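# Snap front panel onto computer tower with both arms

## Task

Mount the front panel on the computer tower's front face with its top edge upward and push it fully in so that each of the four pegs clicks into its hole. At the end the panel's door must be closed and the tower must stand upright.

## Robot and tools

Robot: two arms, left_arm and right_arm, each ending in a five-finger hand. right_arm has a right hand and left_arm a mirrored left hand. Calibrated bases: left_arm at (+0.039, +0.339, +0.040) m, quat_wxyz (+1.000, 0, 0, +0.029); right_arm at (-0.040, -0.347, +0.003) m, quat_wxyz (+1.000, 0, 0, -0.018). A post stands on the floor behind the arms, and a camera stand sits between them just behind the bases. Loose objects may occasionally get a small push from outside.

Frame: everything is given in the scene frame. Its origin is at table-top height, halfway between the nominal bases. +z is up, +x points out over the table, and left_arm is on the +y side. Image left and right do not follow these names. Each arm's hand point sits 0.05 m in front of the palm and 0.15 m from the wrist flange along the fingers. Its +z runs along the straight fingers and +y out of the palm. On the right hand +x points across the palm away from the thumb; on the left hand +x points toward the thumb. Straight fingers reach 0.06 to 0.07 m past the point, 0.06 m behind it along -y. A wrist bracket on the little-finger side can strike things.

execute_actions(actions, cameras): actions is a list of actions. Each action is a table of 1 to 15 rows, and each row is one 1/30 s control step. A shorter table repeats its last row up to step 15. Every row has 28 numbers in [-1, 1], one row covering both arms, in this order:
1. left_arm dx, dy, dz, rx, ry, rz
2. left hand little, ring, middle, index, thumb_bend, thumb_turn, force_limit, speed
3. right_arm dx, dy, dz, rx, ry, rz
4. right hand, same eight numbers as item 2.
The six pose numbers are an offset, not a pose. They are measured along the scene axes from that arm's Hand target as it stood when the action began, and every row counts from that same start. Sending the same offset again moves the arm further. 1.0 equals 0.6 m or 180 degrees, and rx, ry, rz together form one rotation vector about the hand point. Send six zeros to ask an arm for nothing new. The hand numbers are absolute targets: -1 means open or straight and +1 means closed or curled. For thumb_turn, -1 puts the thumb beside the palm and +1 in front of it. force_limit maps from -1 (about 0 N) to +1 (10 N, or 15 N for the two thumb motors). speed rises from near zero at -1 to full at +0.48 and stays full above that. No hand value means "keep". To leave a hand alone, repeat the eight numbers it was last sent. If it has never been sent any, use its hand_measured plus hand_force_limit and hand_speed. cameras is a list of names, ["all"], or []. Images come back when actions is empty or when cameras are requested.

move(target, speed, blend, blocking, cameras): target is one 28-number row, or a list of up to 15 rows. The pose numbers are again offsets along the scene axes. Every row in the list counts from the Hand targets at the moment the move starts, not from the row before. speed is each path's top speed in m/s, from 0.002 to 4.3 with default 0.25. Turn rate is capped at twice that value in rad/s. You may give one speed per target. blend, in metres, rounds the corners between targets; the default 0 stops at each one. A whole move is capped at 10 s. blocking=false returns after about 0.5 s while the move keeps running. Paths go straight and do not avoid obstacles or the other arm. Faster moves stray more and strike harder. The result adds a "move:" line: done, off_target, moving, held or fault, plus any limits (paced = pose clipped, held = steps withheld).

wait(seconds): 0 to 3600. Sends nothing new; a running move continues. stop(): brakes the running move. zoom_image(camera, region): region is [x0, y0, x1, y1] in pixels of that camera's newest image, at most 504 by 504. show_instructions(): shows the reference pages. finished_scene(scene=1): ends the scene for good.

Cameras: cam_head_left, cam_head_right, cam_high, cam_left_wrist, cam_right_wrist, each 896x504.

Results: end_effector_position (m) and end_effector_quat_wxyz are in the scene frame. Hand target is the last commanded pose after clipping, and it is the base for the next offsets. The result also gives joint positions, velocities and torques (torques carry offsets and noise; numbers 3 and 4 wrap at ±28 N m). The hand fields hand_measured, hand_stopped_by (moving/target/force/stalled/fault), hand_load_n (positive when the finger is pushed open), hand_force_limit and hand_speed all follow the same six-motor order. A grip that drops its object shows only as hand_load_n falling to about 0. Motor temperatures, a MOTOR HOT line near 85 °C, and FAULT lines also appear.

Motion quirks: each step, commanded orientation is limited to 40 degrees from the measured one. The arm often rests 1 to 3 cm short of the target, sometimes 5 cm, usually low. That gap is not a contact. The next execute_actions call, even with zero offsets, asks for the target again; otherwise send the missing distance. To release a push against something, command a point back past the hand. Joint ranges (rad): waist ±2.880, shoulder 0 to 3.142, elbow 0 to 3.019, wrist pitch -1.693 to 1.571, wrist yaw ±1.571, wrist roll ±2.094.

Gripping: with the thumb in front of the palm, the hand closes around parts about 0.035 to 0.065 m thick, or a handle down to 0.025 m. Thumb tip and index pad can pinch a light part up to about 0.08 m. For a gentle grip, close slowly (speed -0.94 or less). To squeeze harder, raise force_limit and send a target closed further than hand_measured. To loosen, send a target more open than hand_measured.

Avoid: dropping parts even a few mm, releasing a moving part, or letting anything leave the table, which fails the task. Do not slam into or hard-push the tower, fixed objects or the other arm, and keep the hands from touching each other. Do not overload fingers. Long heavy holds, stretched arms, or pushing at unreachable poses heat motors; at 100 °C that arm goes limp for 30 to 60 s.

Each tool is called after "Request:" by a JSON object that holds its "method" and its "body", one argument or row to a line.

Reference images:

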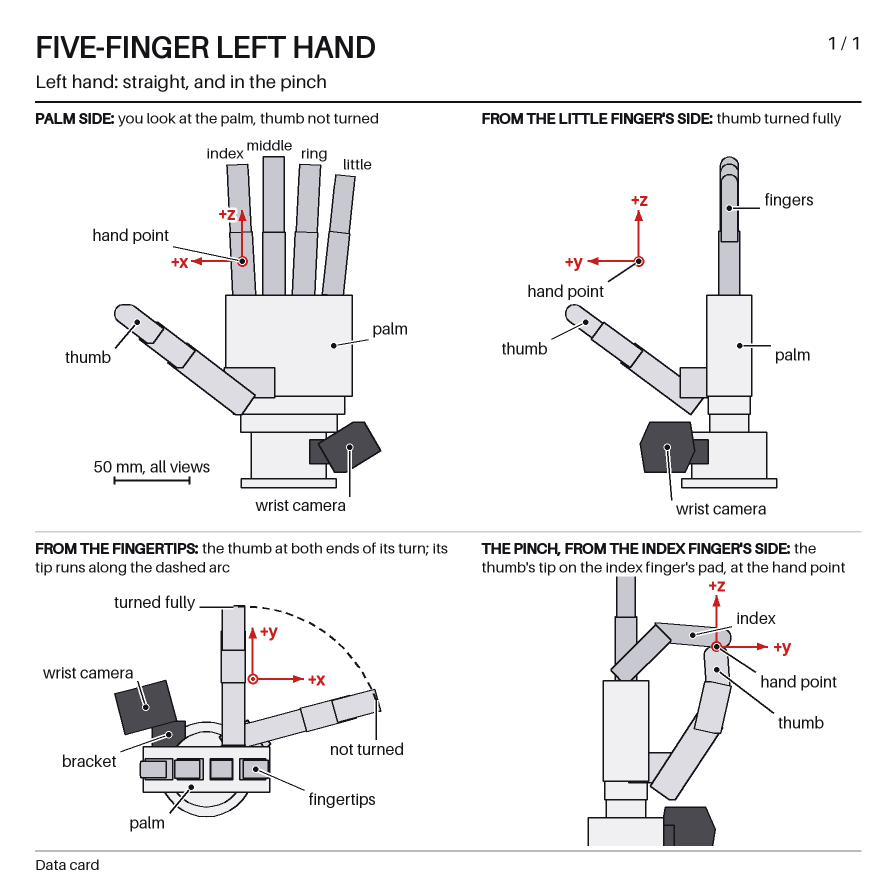

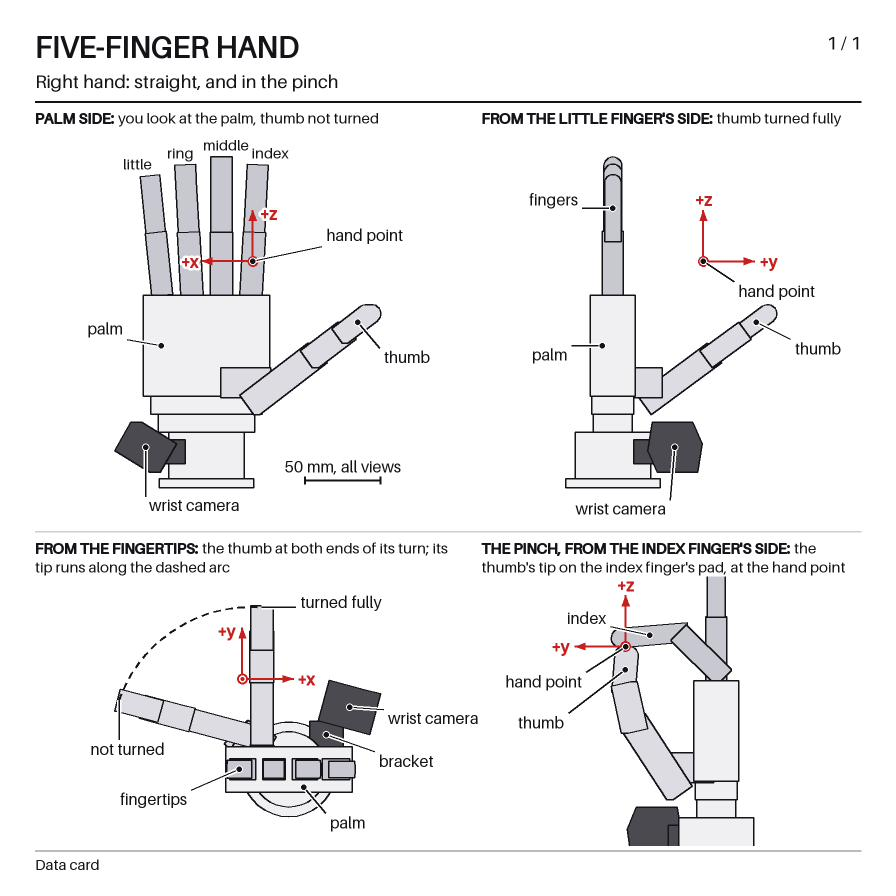

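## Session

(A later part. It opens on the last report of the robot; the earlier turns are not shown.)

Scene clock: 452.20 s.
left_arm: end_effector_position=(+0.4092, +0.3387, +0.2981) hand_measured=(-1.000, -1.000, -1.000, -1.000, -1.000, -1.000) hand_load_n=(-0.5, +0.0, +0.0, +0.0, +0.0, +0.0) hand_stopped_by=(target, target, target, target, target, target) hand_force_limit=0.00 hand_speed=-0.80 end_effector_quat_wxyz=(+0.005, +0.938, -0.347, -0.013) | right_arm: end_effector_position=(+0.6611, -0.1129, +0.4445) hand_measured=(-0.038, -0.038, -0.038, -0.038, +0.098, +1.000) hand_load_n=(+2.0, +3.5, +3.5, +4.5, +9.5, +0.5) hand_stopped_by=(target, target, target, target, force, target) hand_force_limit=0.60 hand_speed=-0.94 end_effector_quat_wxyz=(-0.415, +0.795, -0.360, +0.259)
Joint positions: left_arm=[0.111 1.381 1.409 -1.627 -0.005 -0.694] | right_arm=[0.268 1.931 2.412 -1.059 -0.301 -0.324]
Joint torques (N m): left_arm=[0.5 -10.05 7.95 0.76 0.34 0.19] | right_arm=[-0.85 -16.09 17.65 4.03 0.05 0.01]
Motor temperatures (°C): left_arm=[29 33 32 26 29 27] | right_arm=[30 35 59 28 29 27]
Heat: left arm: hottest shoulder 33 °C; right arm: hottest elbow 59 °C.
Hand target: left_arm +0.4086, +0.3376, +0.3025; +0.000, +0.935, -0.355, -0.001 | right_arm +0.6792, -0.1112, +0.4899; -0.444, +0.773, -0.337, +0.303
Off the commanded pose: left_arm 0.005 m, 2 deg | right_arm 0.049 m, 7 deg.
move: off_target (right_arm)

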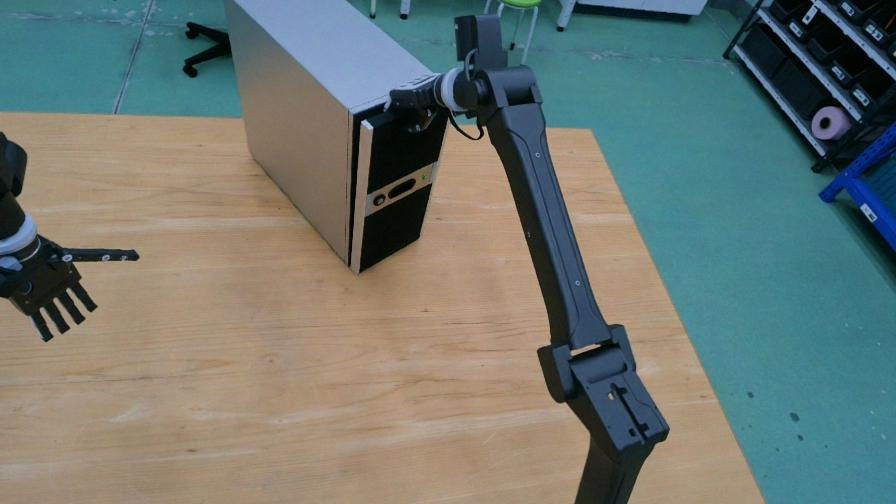

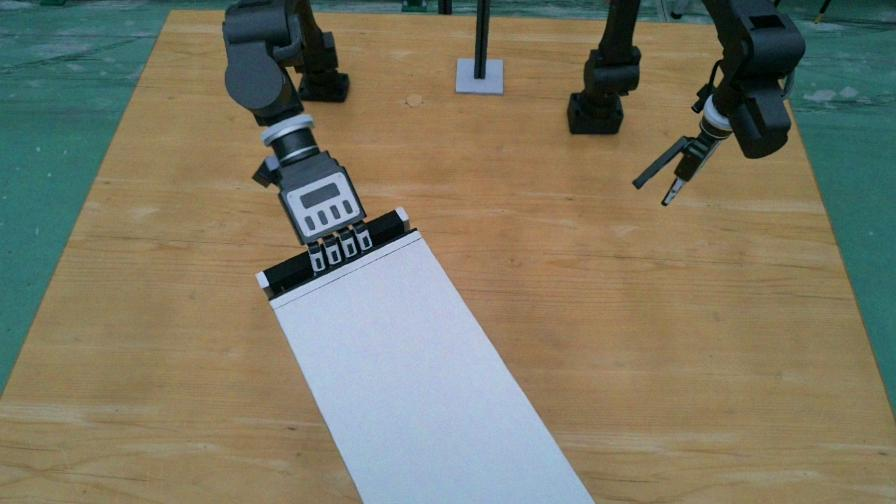

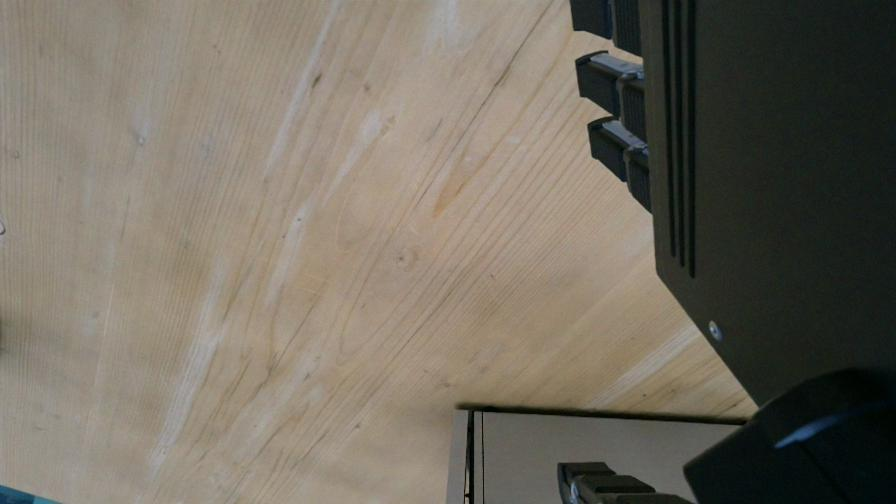

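Request:
{"method": "move", "body": {
  "target": [0,0,0,0,0,0,-1,-1,-1,-1,-1,-1,0,-0.8, 0.0086,0.0045,0.005,0,0,0,-0.037,-0.037,-0.037,-0.037,0.65,1,0.6,-0.94],
  "speed": 0.03,
  "cameras": ["cam_head_left","cam_high","cam_left_wrist"]
}}

Request:
{"method": "zoom_image", "body": {
  "camera": "cam_head_left",
  "region": [340, 100, 400, 160]
}}

Request:
{"method": "zoom_image", "body": {
  "camera": "cam_high",
  "region": [235, 230, 305, 310]
}}

Request:
{"method": "zoom_image", "body": {
  "camera": "cam_high",
  "region": [365, 170, 435, 250]
}}

Scene clock: 454.73 s.
left_arm: end_effector_position=(+0.4092, +0.3387, +0.2981) hand_measured=(-1.000, -1.000, -1.000, -1.000, -1.000, -1.000) hand_load_n=(+0.0, +0.0, +0.0, +0.0, +0.0, +0.0) hand_stopped_by=(target, target, target, target, target, target) hand_force_limit=0.00 hand_speed=-0.80 end_effector_quat_wxyz=(+0.005, +0.938, -0.347, -0.013) | right_arm: end_effector_position=(+0.6613, -0.1130, +0.4457) hand_measured=(-0.038, -0.038, -0.038, -0.038, +0.098, +1.000) hand_load_n=(+1.0, +2.5, +2.5, +4.5, +9.5, +1.0) hand_stopped_by=(target, target, target, target, force, target) hand_force_limit=0.60 hand_speed=-0.94 end_effector_quat_wxyz=(-0.412, +0.796, -0.362, +0.255)
Joint positions: left_arm=[0.111 1.381 1.409 -1.627 -0.005 -0.694] | right_arm=[0.268 1.949 2.451 -1.09 -0.301 -0.324]
Joint torques (N m): left_arm=[0.5 -9.99 7.92 0.75 0.33 0.18] | right_arm=[-0.5 -16.38 19.08 4.52 0.2 -0.05]
Motor temperatures (°C): left_arm=[29 33 32 26 29 27] | right_arm=[30 35 59 28 29 27]
Heat: left arm: hottest shoulder 33 °C; right arm: hottest elbow 59 °C.
Hand target: left_arm +0.4086, +0.3376, +0.3025; +0.000, +0.935, -0.355, -0.001 | right_arm +0.6843, -0.1085, +0.4931; -0.444, +0.773, -0.337, +0.303
Off the commanded pose: left_arm 0.005 m, 2 deg | right_arm 0.053 m, 8 deg.
move: off_target (right_arm)

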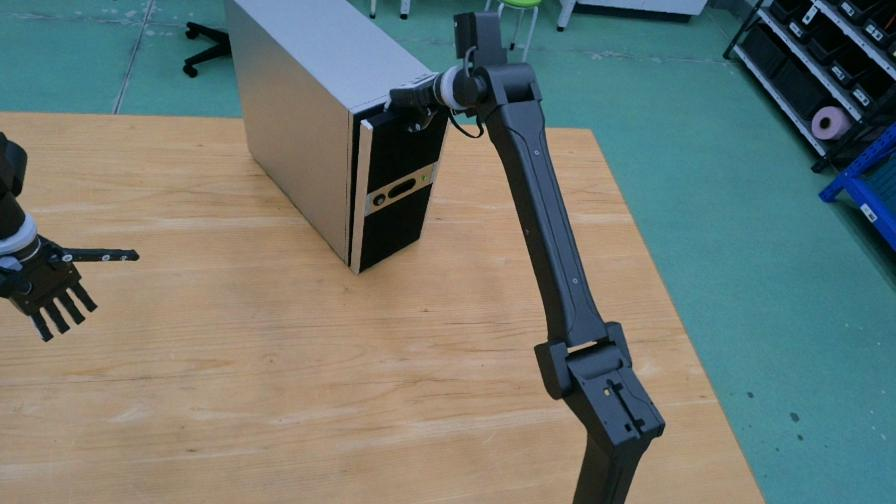

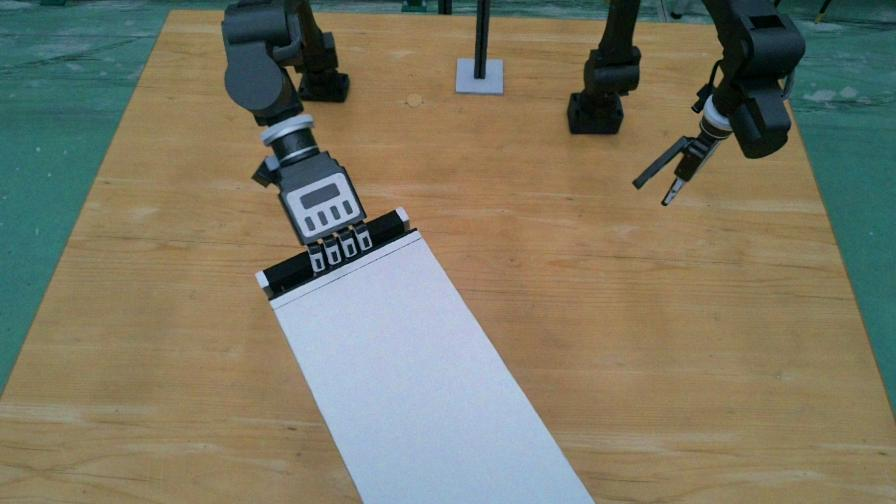

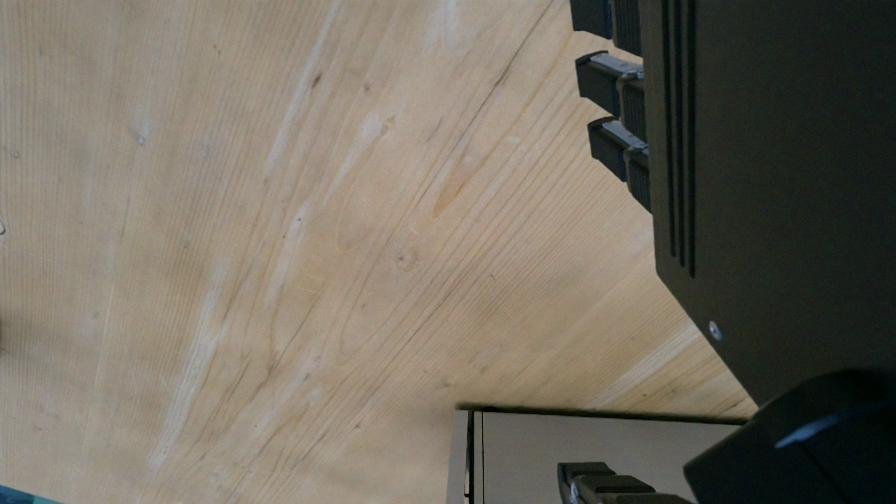

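Scaled by 8.400.

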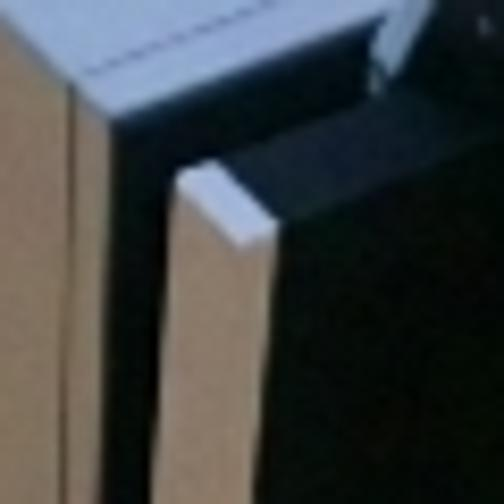

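Scaled by 6.300.

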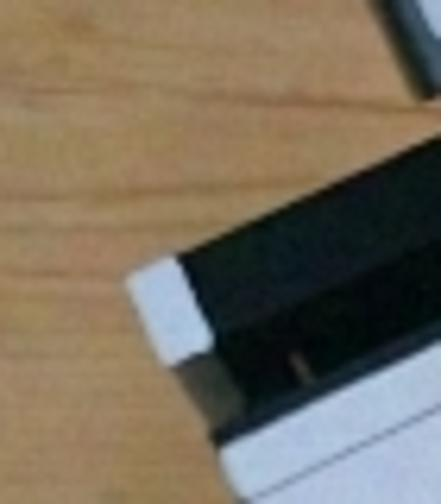

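Scaled by 6.300.

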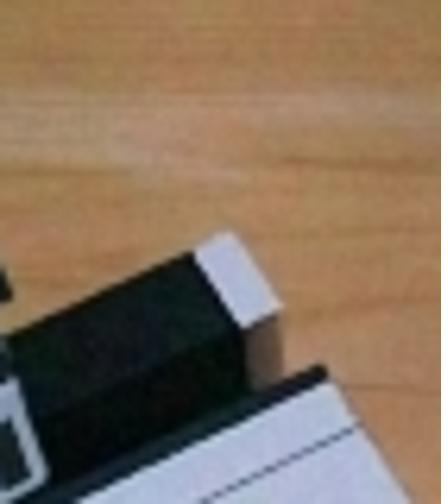

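Request:
{"method": "zoom_image", "body": {
  "camera": "cam_head_left",
  "region": [350, 112, 374, 136]
}}

Request:
{"method": "zoom_image", "body": {
  "camera": "cam_high",
  "region": [396, 206, 426, 236]
}}

Request:
{"method": "zoom_image", "body": {
  "camera": "cam_high",
  "region": [250, 270, 290, 310]
}}

Scaled by 21.000.

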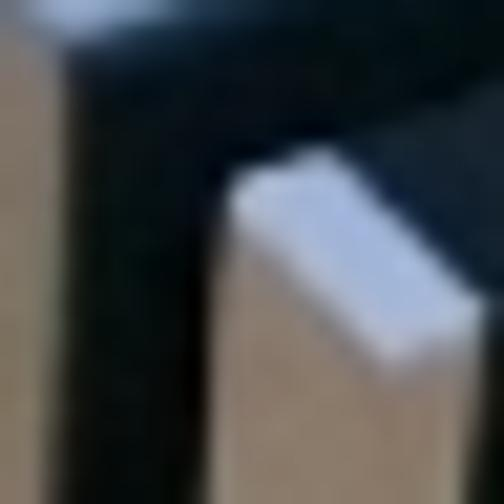

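Scaled by 16.800.

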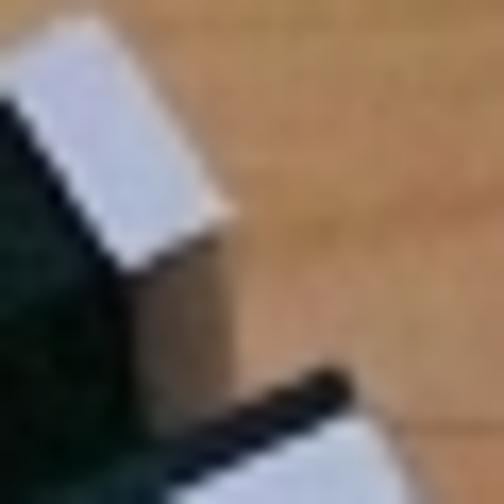

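Scaled by 12.600.

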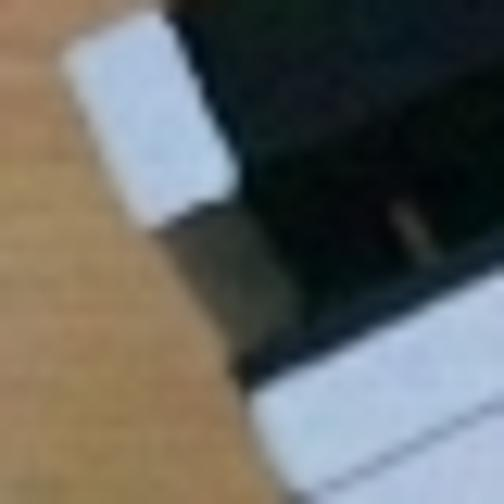

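Request:
{"method": "move", "body": {
  "target": [0,0,0,0,0,0,-1,-1,-1,-1,-1,-1,0,-0.8, 0,0,-0.0167,0,0,0,-0.037,-0.037,-0.037,-0.037,0.65,1,0.6,-0.94],
  "speed": 0.03,
  "cameras": ["cam_head_left","cam_high","cam_left_wrist"]
}}

Request:
{"method": "zoom_image", "body": {
  "camera": "cam_head_left",
  "region": [340, 100, 400, 160]
}}

Request:
{"method": "zoom_image", "body": {
  "camera": "cam_high",
  "region": [396, 206, 426, 236]
}}

Request:
{"method": "zoom_image", "body": {
  "camera": "cam_high",
  "region": [250, 270, 290, 310]
}}

Request:
{"method": "zoom_image", "body": {
  "camera": "cam_left_wrist",
  "region": [430, 400, 500, 470]
}}

Scene clock: 461.30 s.
left_arm: end_effector_position=(+0.4092, +0.3387, +0.2981) hand_measured=(-1.000, -1.000, -1.000, -1.000, -1.000, -1.000) hand_load_n=(+0.0, +0.0, +0.0, +0.0, +0.0, +0.0) hand_stopped_by=(target, target, target, target, target, target) hand_force_limit=0.00 hand_speed=-0.80 end_effector_quat_wxyz=(+0.005, +0.938, -0.347, -0.013) | right_arm: end_effector_position=(+0.6613, -0.1130, +0.4457) hand_measured=(-0.038, -0.038, -0.038, -0.038, +0.098, +1.000) hand_load_n=(+0.5, +2.0, +2.5, +4.5, +10.0, +1.0) hand_stopped_by=(target, target, target, target, force, target) hand_force_limit=0.60 hand_speed=-0.94 end_effector_quat_wxyz=(-0.412, +0.796, -0.362, +0.255)
Joint positions: left_arm=[0.111 1.381 1.409 -1.627 -0.005 -0.694] | right_arm=[0.268 1.949 2.451 -1.09 -0.301 -0.324]
Joint torques (N m): left_arm=[0.67 -10.05 7.9 0.76 0.33 0.18] | right_arm=[-0.79 -17.03 14.48 5.53 0.16 -0.09]
Motor temperatures (°C): left_arm=[29 33 32 26 29 27] | right_arm=[30 35 59 28 29 27]
Heat: left arm: hottest shoulder 33 °C; right arm: hottest elbow 59 °C.
Hand target: left_arm +0.4086, +0.3376, +0.3025; +0.000, +0.935, -0.355, -0.001 | right_arm +0.6843, -0.1085, +0.4831; -0.444, +0.773, -0.337, +0.303
Off the commanded pose: left_arm 0.005 m, 2 deg | right_arm 0.044 m, 8 deg.
move: off_target (right_arm)

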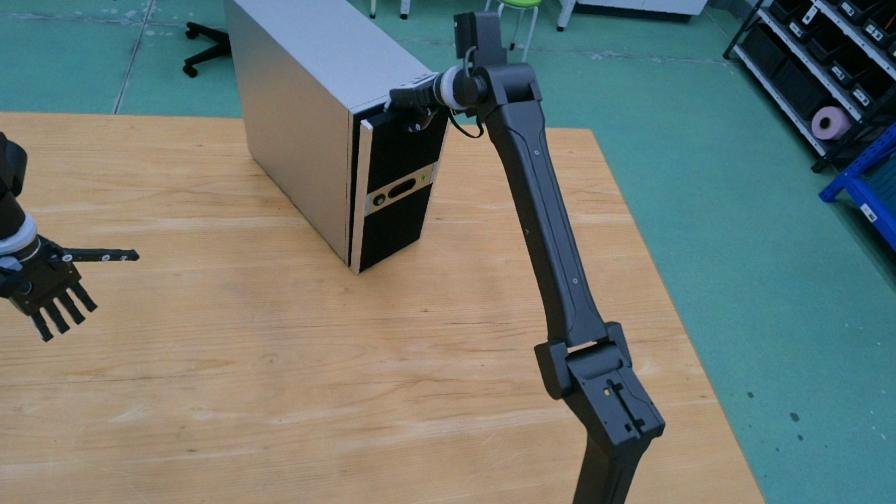

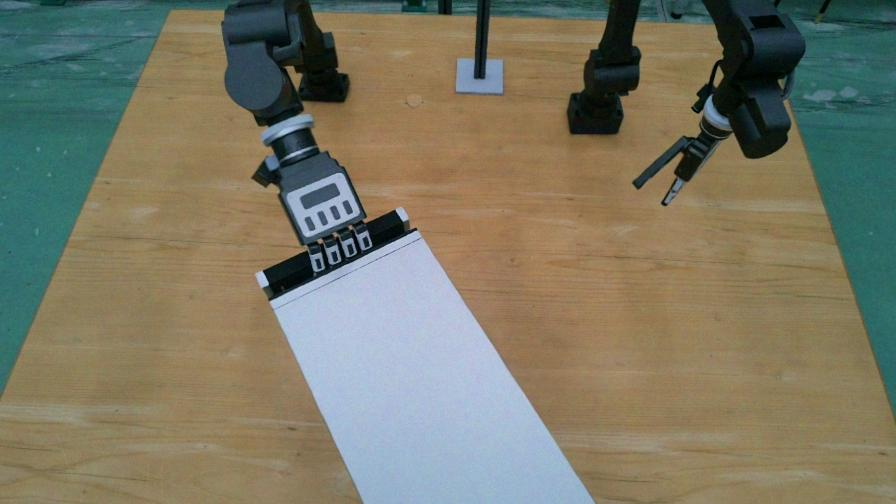

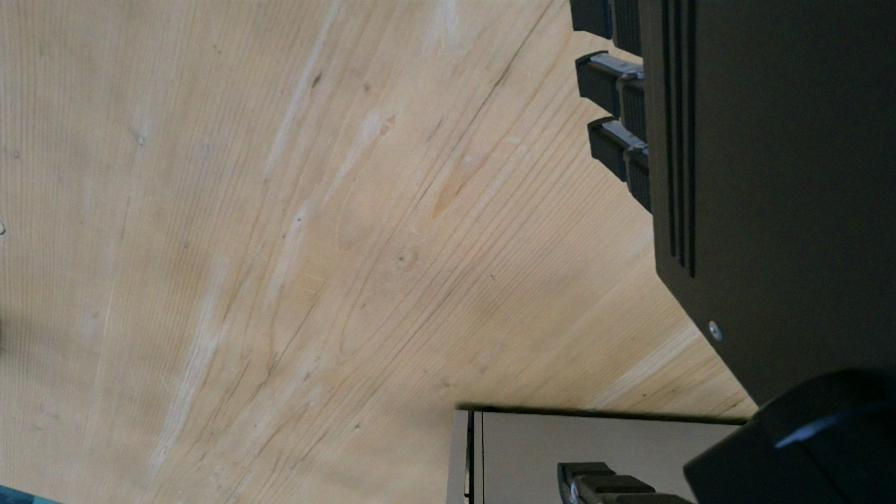

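Scaled by 8.400.

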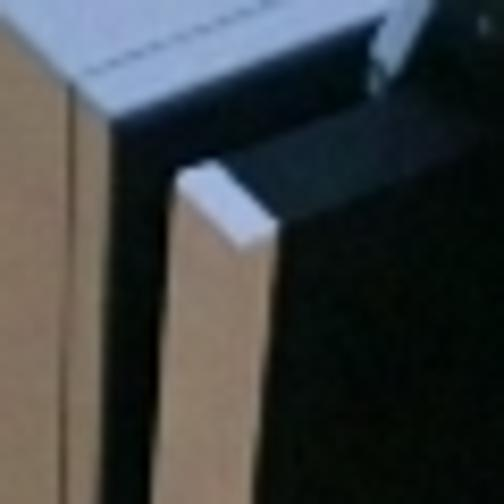

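Scaled by 16.800.

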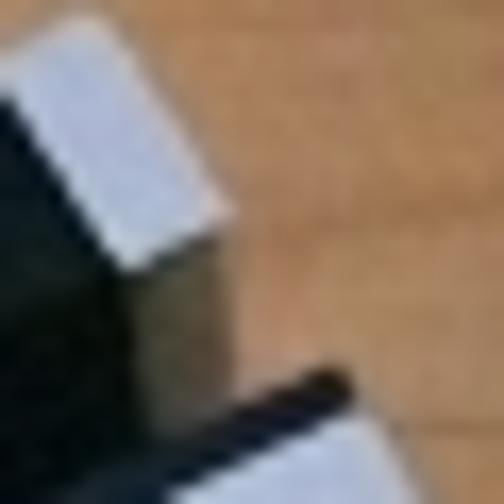

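Scaled by 12.600.

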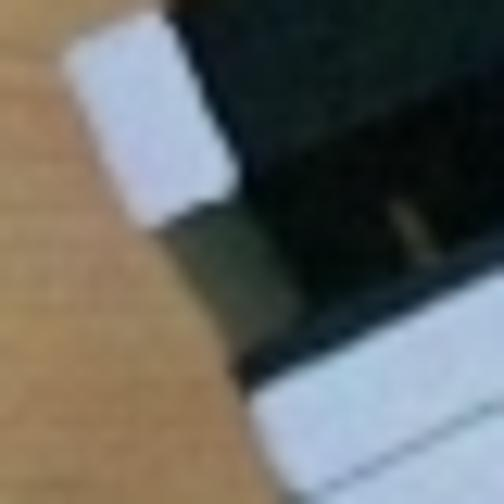

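Scaled by 7.200.

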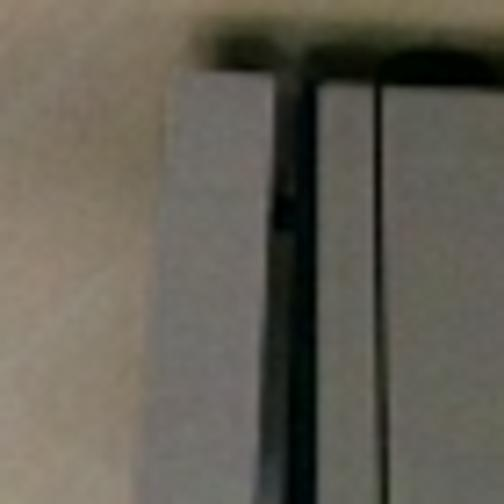

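Request:
{"method": "execute_actions", "body": {
  "actions": []
}}

Request:
{"method": "zoom_image", "body": {
  "camera": "cam_right_wrist",
  "region": [230, 180, 400, 340]
}}

Request:
{"method": "zoom_image", "body": {
  "camera": "cam_head_right",
  "region": [310, 90, 460, 280]
}}

Scene clock: 464.70 s.
left_arm: end_effector_position=(+0.4092, +0.3387, +0.2981) hand_measured=(-1.000, -1.000, -1.000, -1.000, -1.000, -1.000) hand_load_n=(+0.0, +0.0, +0.0, +0.0, +0.0, +0.0) hand_stopped_by=(target, target, target, target, target, target) hand_force_limit=0.00 hand_speed=-0.80 end_effector_quat_wxyz=(+0.005, +0.938, -0.347, -0.013) | right_arm: end_effector_position=(+0.6613, -0.1130, +0.4457) hand_measured=(-0.038, -0.038, -0.038, -0.038, +0.098, +1.000) hand_load_n=(+1.0, +2.5, +2.5, +4.5, +9.5, +1.0) hand_stopped_by=(target, target, target, target, force, target) hand_force_limit=0.60 hand_speed=-0.94 end_effector_quat_wxyz=(-0.412, +0.796, -0.362, +0.255)
Joint positions: left_arm=[0.111 1.381 1.409 -1.627 -0.005 -0.694] | right_arm=[0.268 1.949 2.451 -1.09 -0.301 -0.324]
Joint velocities: within noise
Joint torques (N m): left_arm=[0.62 -9.93 7.94 0.77 0.33 0.18] | right_arm=[0.21 -17.61 14.57 5.57 0.14 0.01]
Motor temperatures (°C): left_arm=[29 33 32 26 29 27] | right_arm=[30 35 58 29 29 27]
Heat: left arm: hottest shoulder 33 °C; right arm: hottest elbow 58 °C.
Hand target: left_arm +0.4086, +0.3376, +0.3025; +0.000, +0.935, -0.355, -0.001 | right_arm +0.6843, -0.1085, +0.4831; -0.444, +0.773, -0.337, +0.303
Off the commanded pose: left_arm 0.005 m, 2 deg | right_arm 0.044 m, 8 deg.

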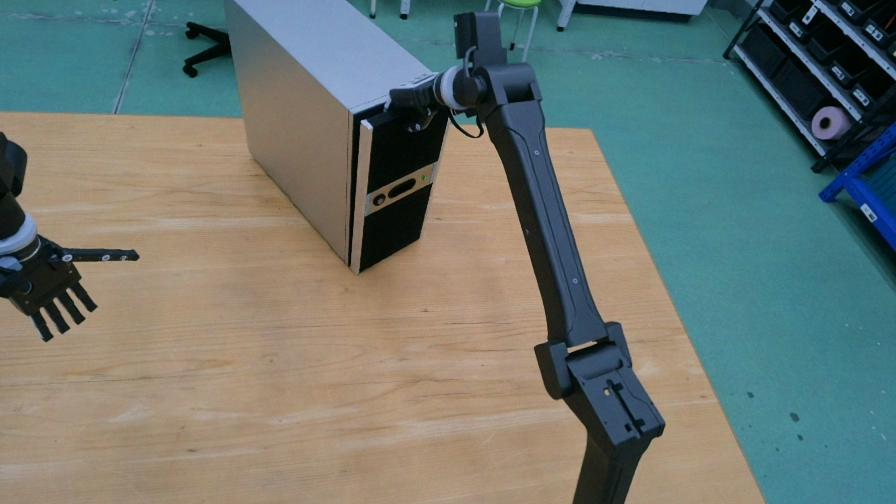

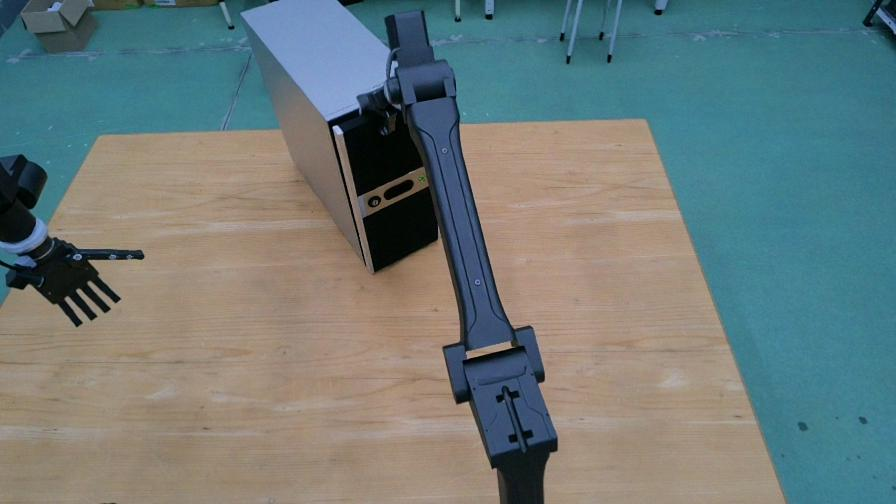

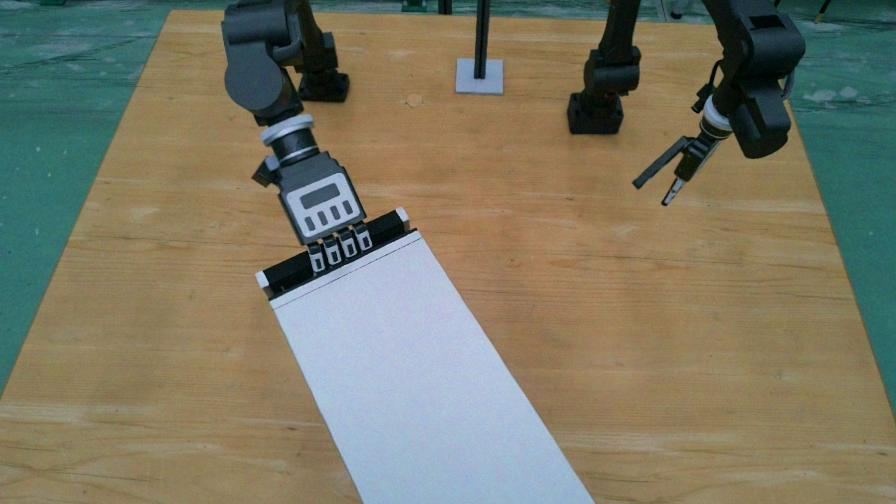

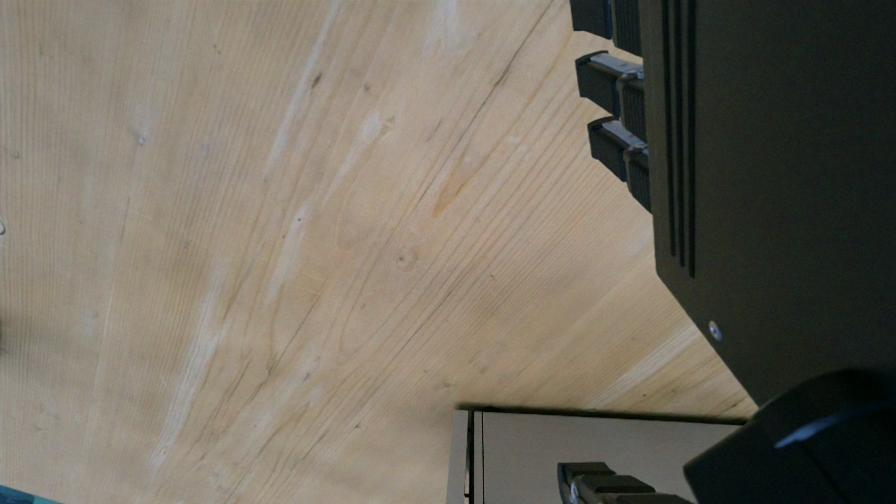

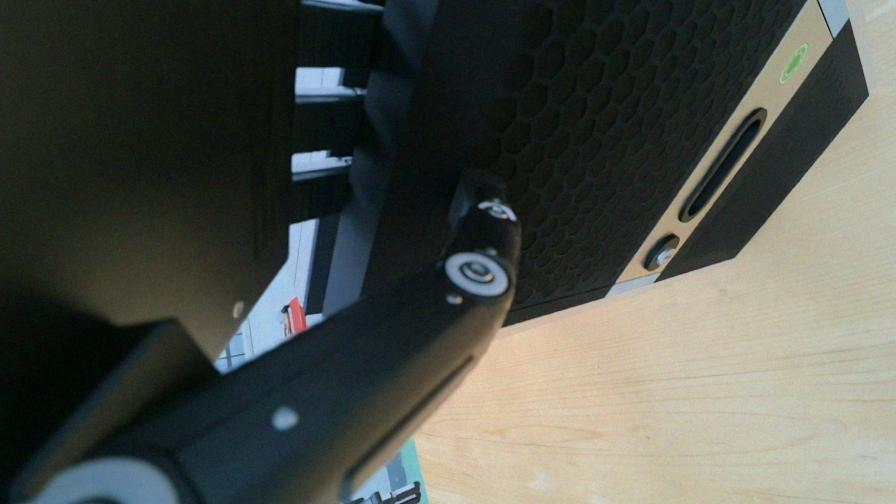

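Scaled by 2.965.

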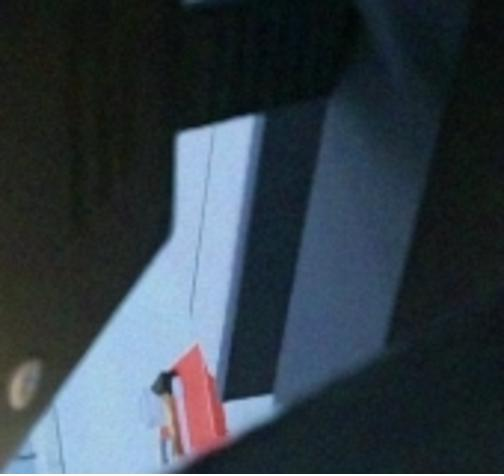

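Scaled by 2.653.

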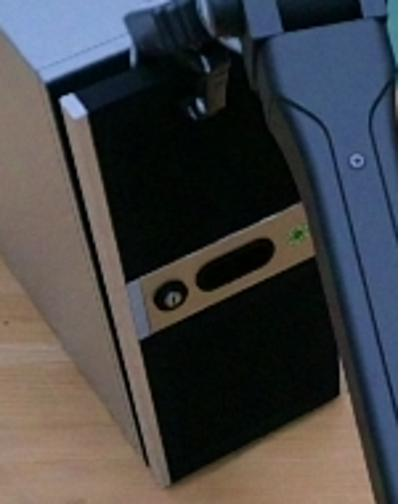

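Request:
{"method": "zoom_image", "body": {
  "camera": "cam_head_right",
  "region": [315, 105, 365, 155]
}}

Request:
{"method": "zoom_image", "body": {
  "camera": "cam_head_right",
  "region": [350, 230, 400, 280]
}}

Request:
{"method": "zoom_image", "body": {
  "camera": "cam_high",
  "region": [280, 220, 400, 300]
}}

Scaled by 10.080.

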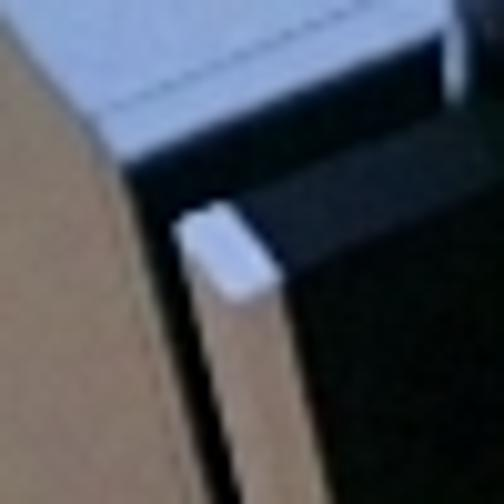

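Scaled by 10.080.

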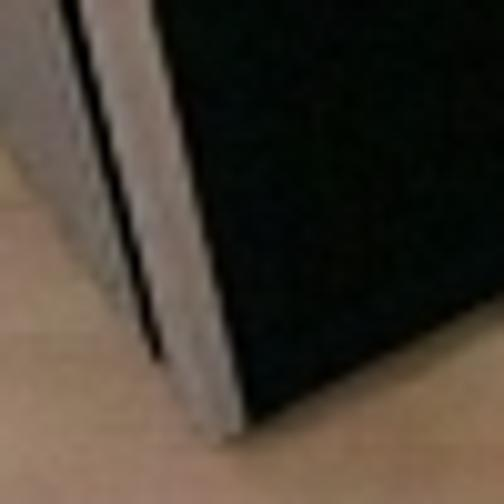

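Scaled by 4.200.

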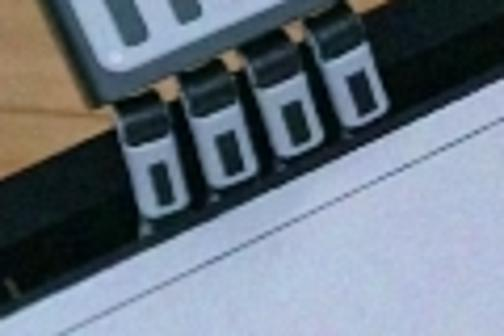

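Request:
{"method": "move", "body": {
  "target": [0.1523,-0.5127,-0.1375,0.2551,-0.4388,-0.1588,1,1,1,1,-1,-1,0,0, 0,0,0,0,0,0,-0.037,-0.037,-0.037,-0.037,0.65,1,0.6,-0.94],
  "speed": 0.25,
  "cameras": ["all"]
}}

Scene clock: 486.50 s.
left_arm: end_effector_position=(+0.5038, +0.0356, +0.2227) hand_measured=(+1.000, +1.000, +1.000, +1.000, -1.000, -1.000) hand_load_n=(+0.0, +0.0, +0.0, +0.0, +0.0, +0.0) hand_stopped_by=(target, target, target, target, target, target) hand_force_limit=0.00 hand_speed=0.00 end_effector_quat_wxyz=(+0.551, -0.555, +0.439, -0.442) | right_arm: end_effector_position=(+0.6613, -0.1130, +0.4457) hand_measured=(-0.038, -0.038, -0.038, -0.038, +0.098, +1.000) hand_load_n=(+1.0, +2.5, +2.5, +4.5, +9.5, +1.0) hand_stopped_by=(target, target, target, target, force, target) hand_force_limit=0.60 hand_speed=-0.94 end_effector_quat_wxyz=(-0.412, +0.796, -0.362, +0.255)
Joint positions: left_arm=[-0.923 1.515 0.735 0.774 -1.091 -0.012] | right_arm=[0.268 1.949 2.451 -1.09 -0.301 -0.324]
Joint torques (N m): left_arm=[-0.26 -8.94 6.71 2.1 0.29 0.16] | right_arm=[-1.08 -17.08 14.5 5.61 0.16 0.02]
Motor temperatures (°C): left_arm=[29 33 32 26 29 27] | right_arm=[30 35 56 29 29 27]
Heat: left arm: hottest shoulder 33 °C; right arm: hottest elbow 56 °C.
Hand target: left_arm +0.4999, +0.0299, +0.2201; +0.550, -0.549, +0.444, -0.446 | right_arm +0.6843, -0.1085, +0.4831; -0.444, +0.773, -0.337, +0.303
Off the commanded pose: left_arm 0.007 m, 1 deg | right_arm 0.044 m, 8 deg.
move: done

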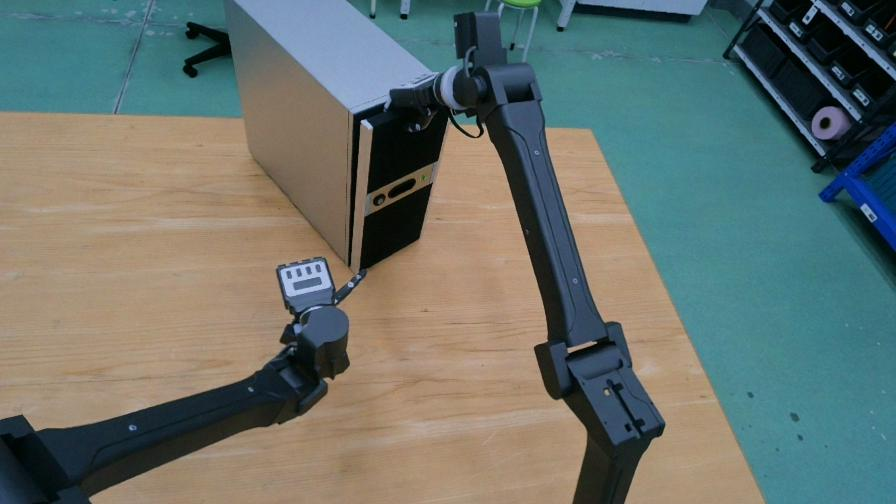

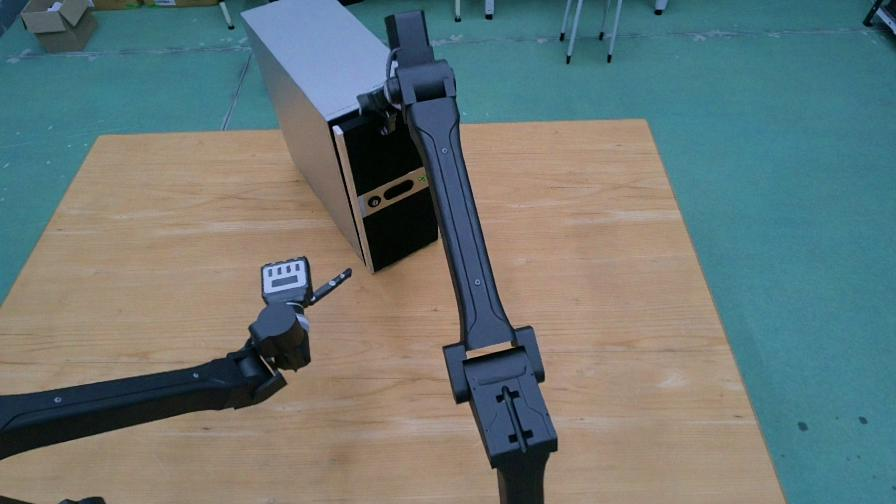

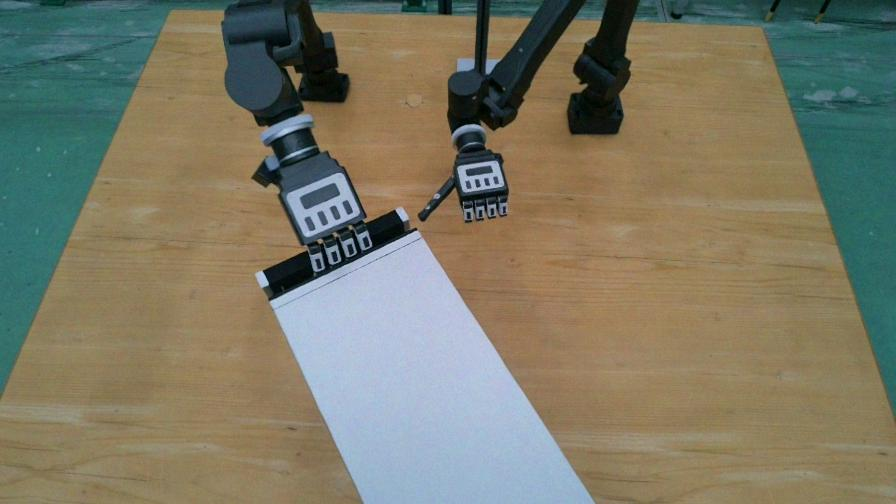

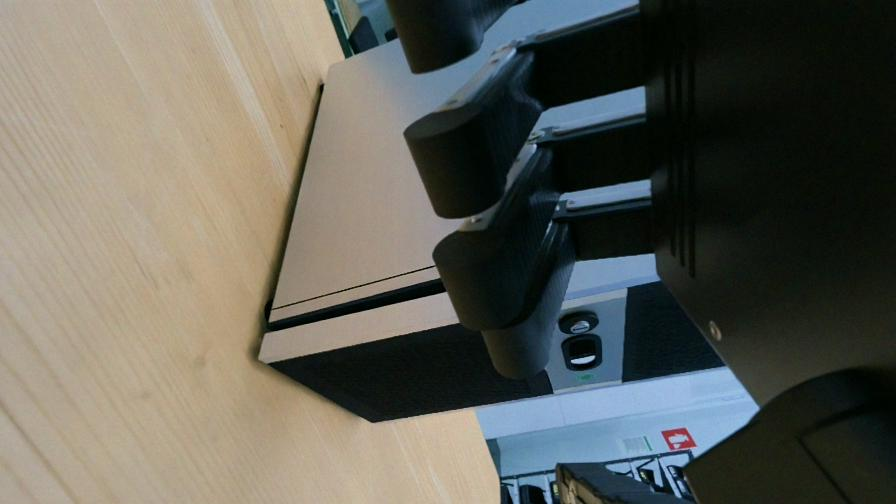

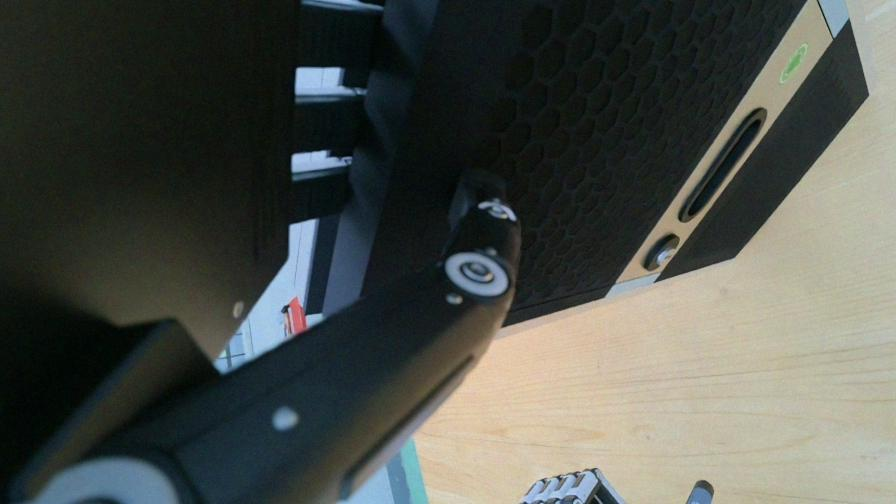

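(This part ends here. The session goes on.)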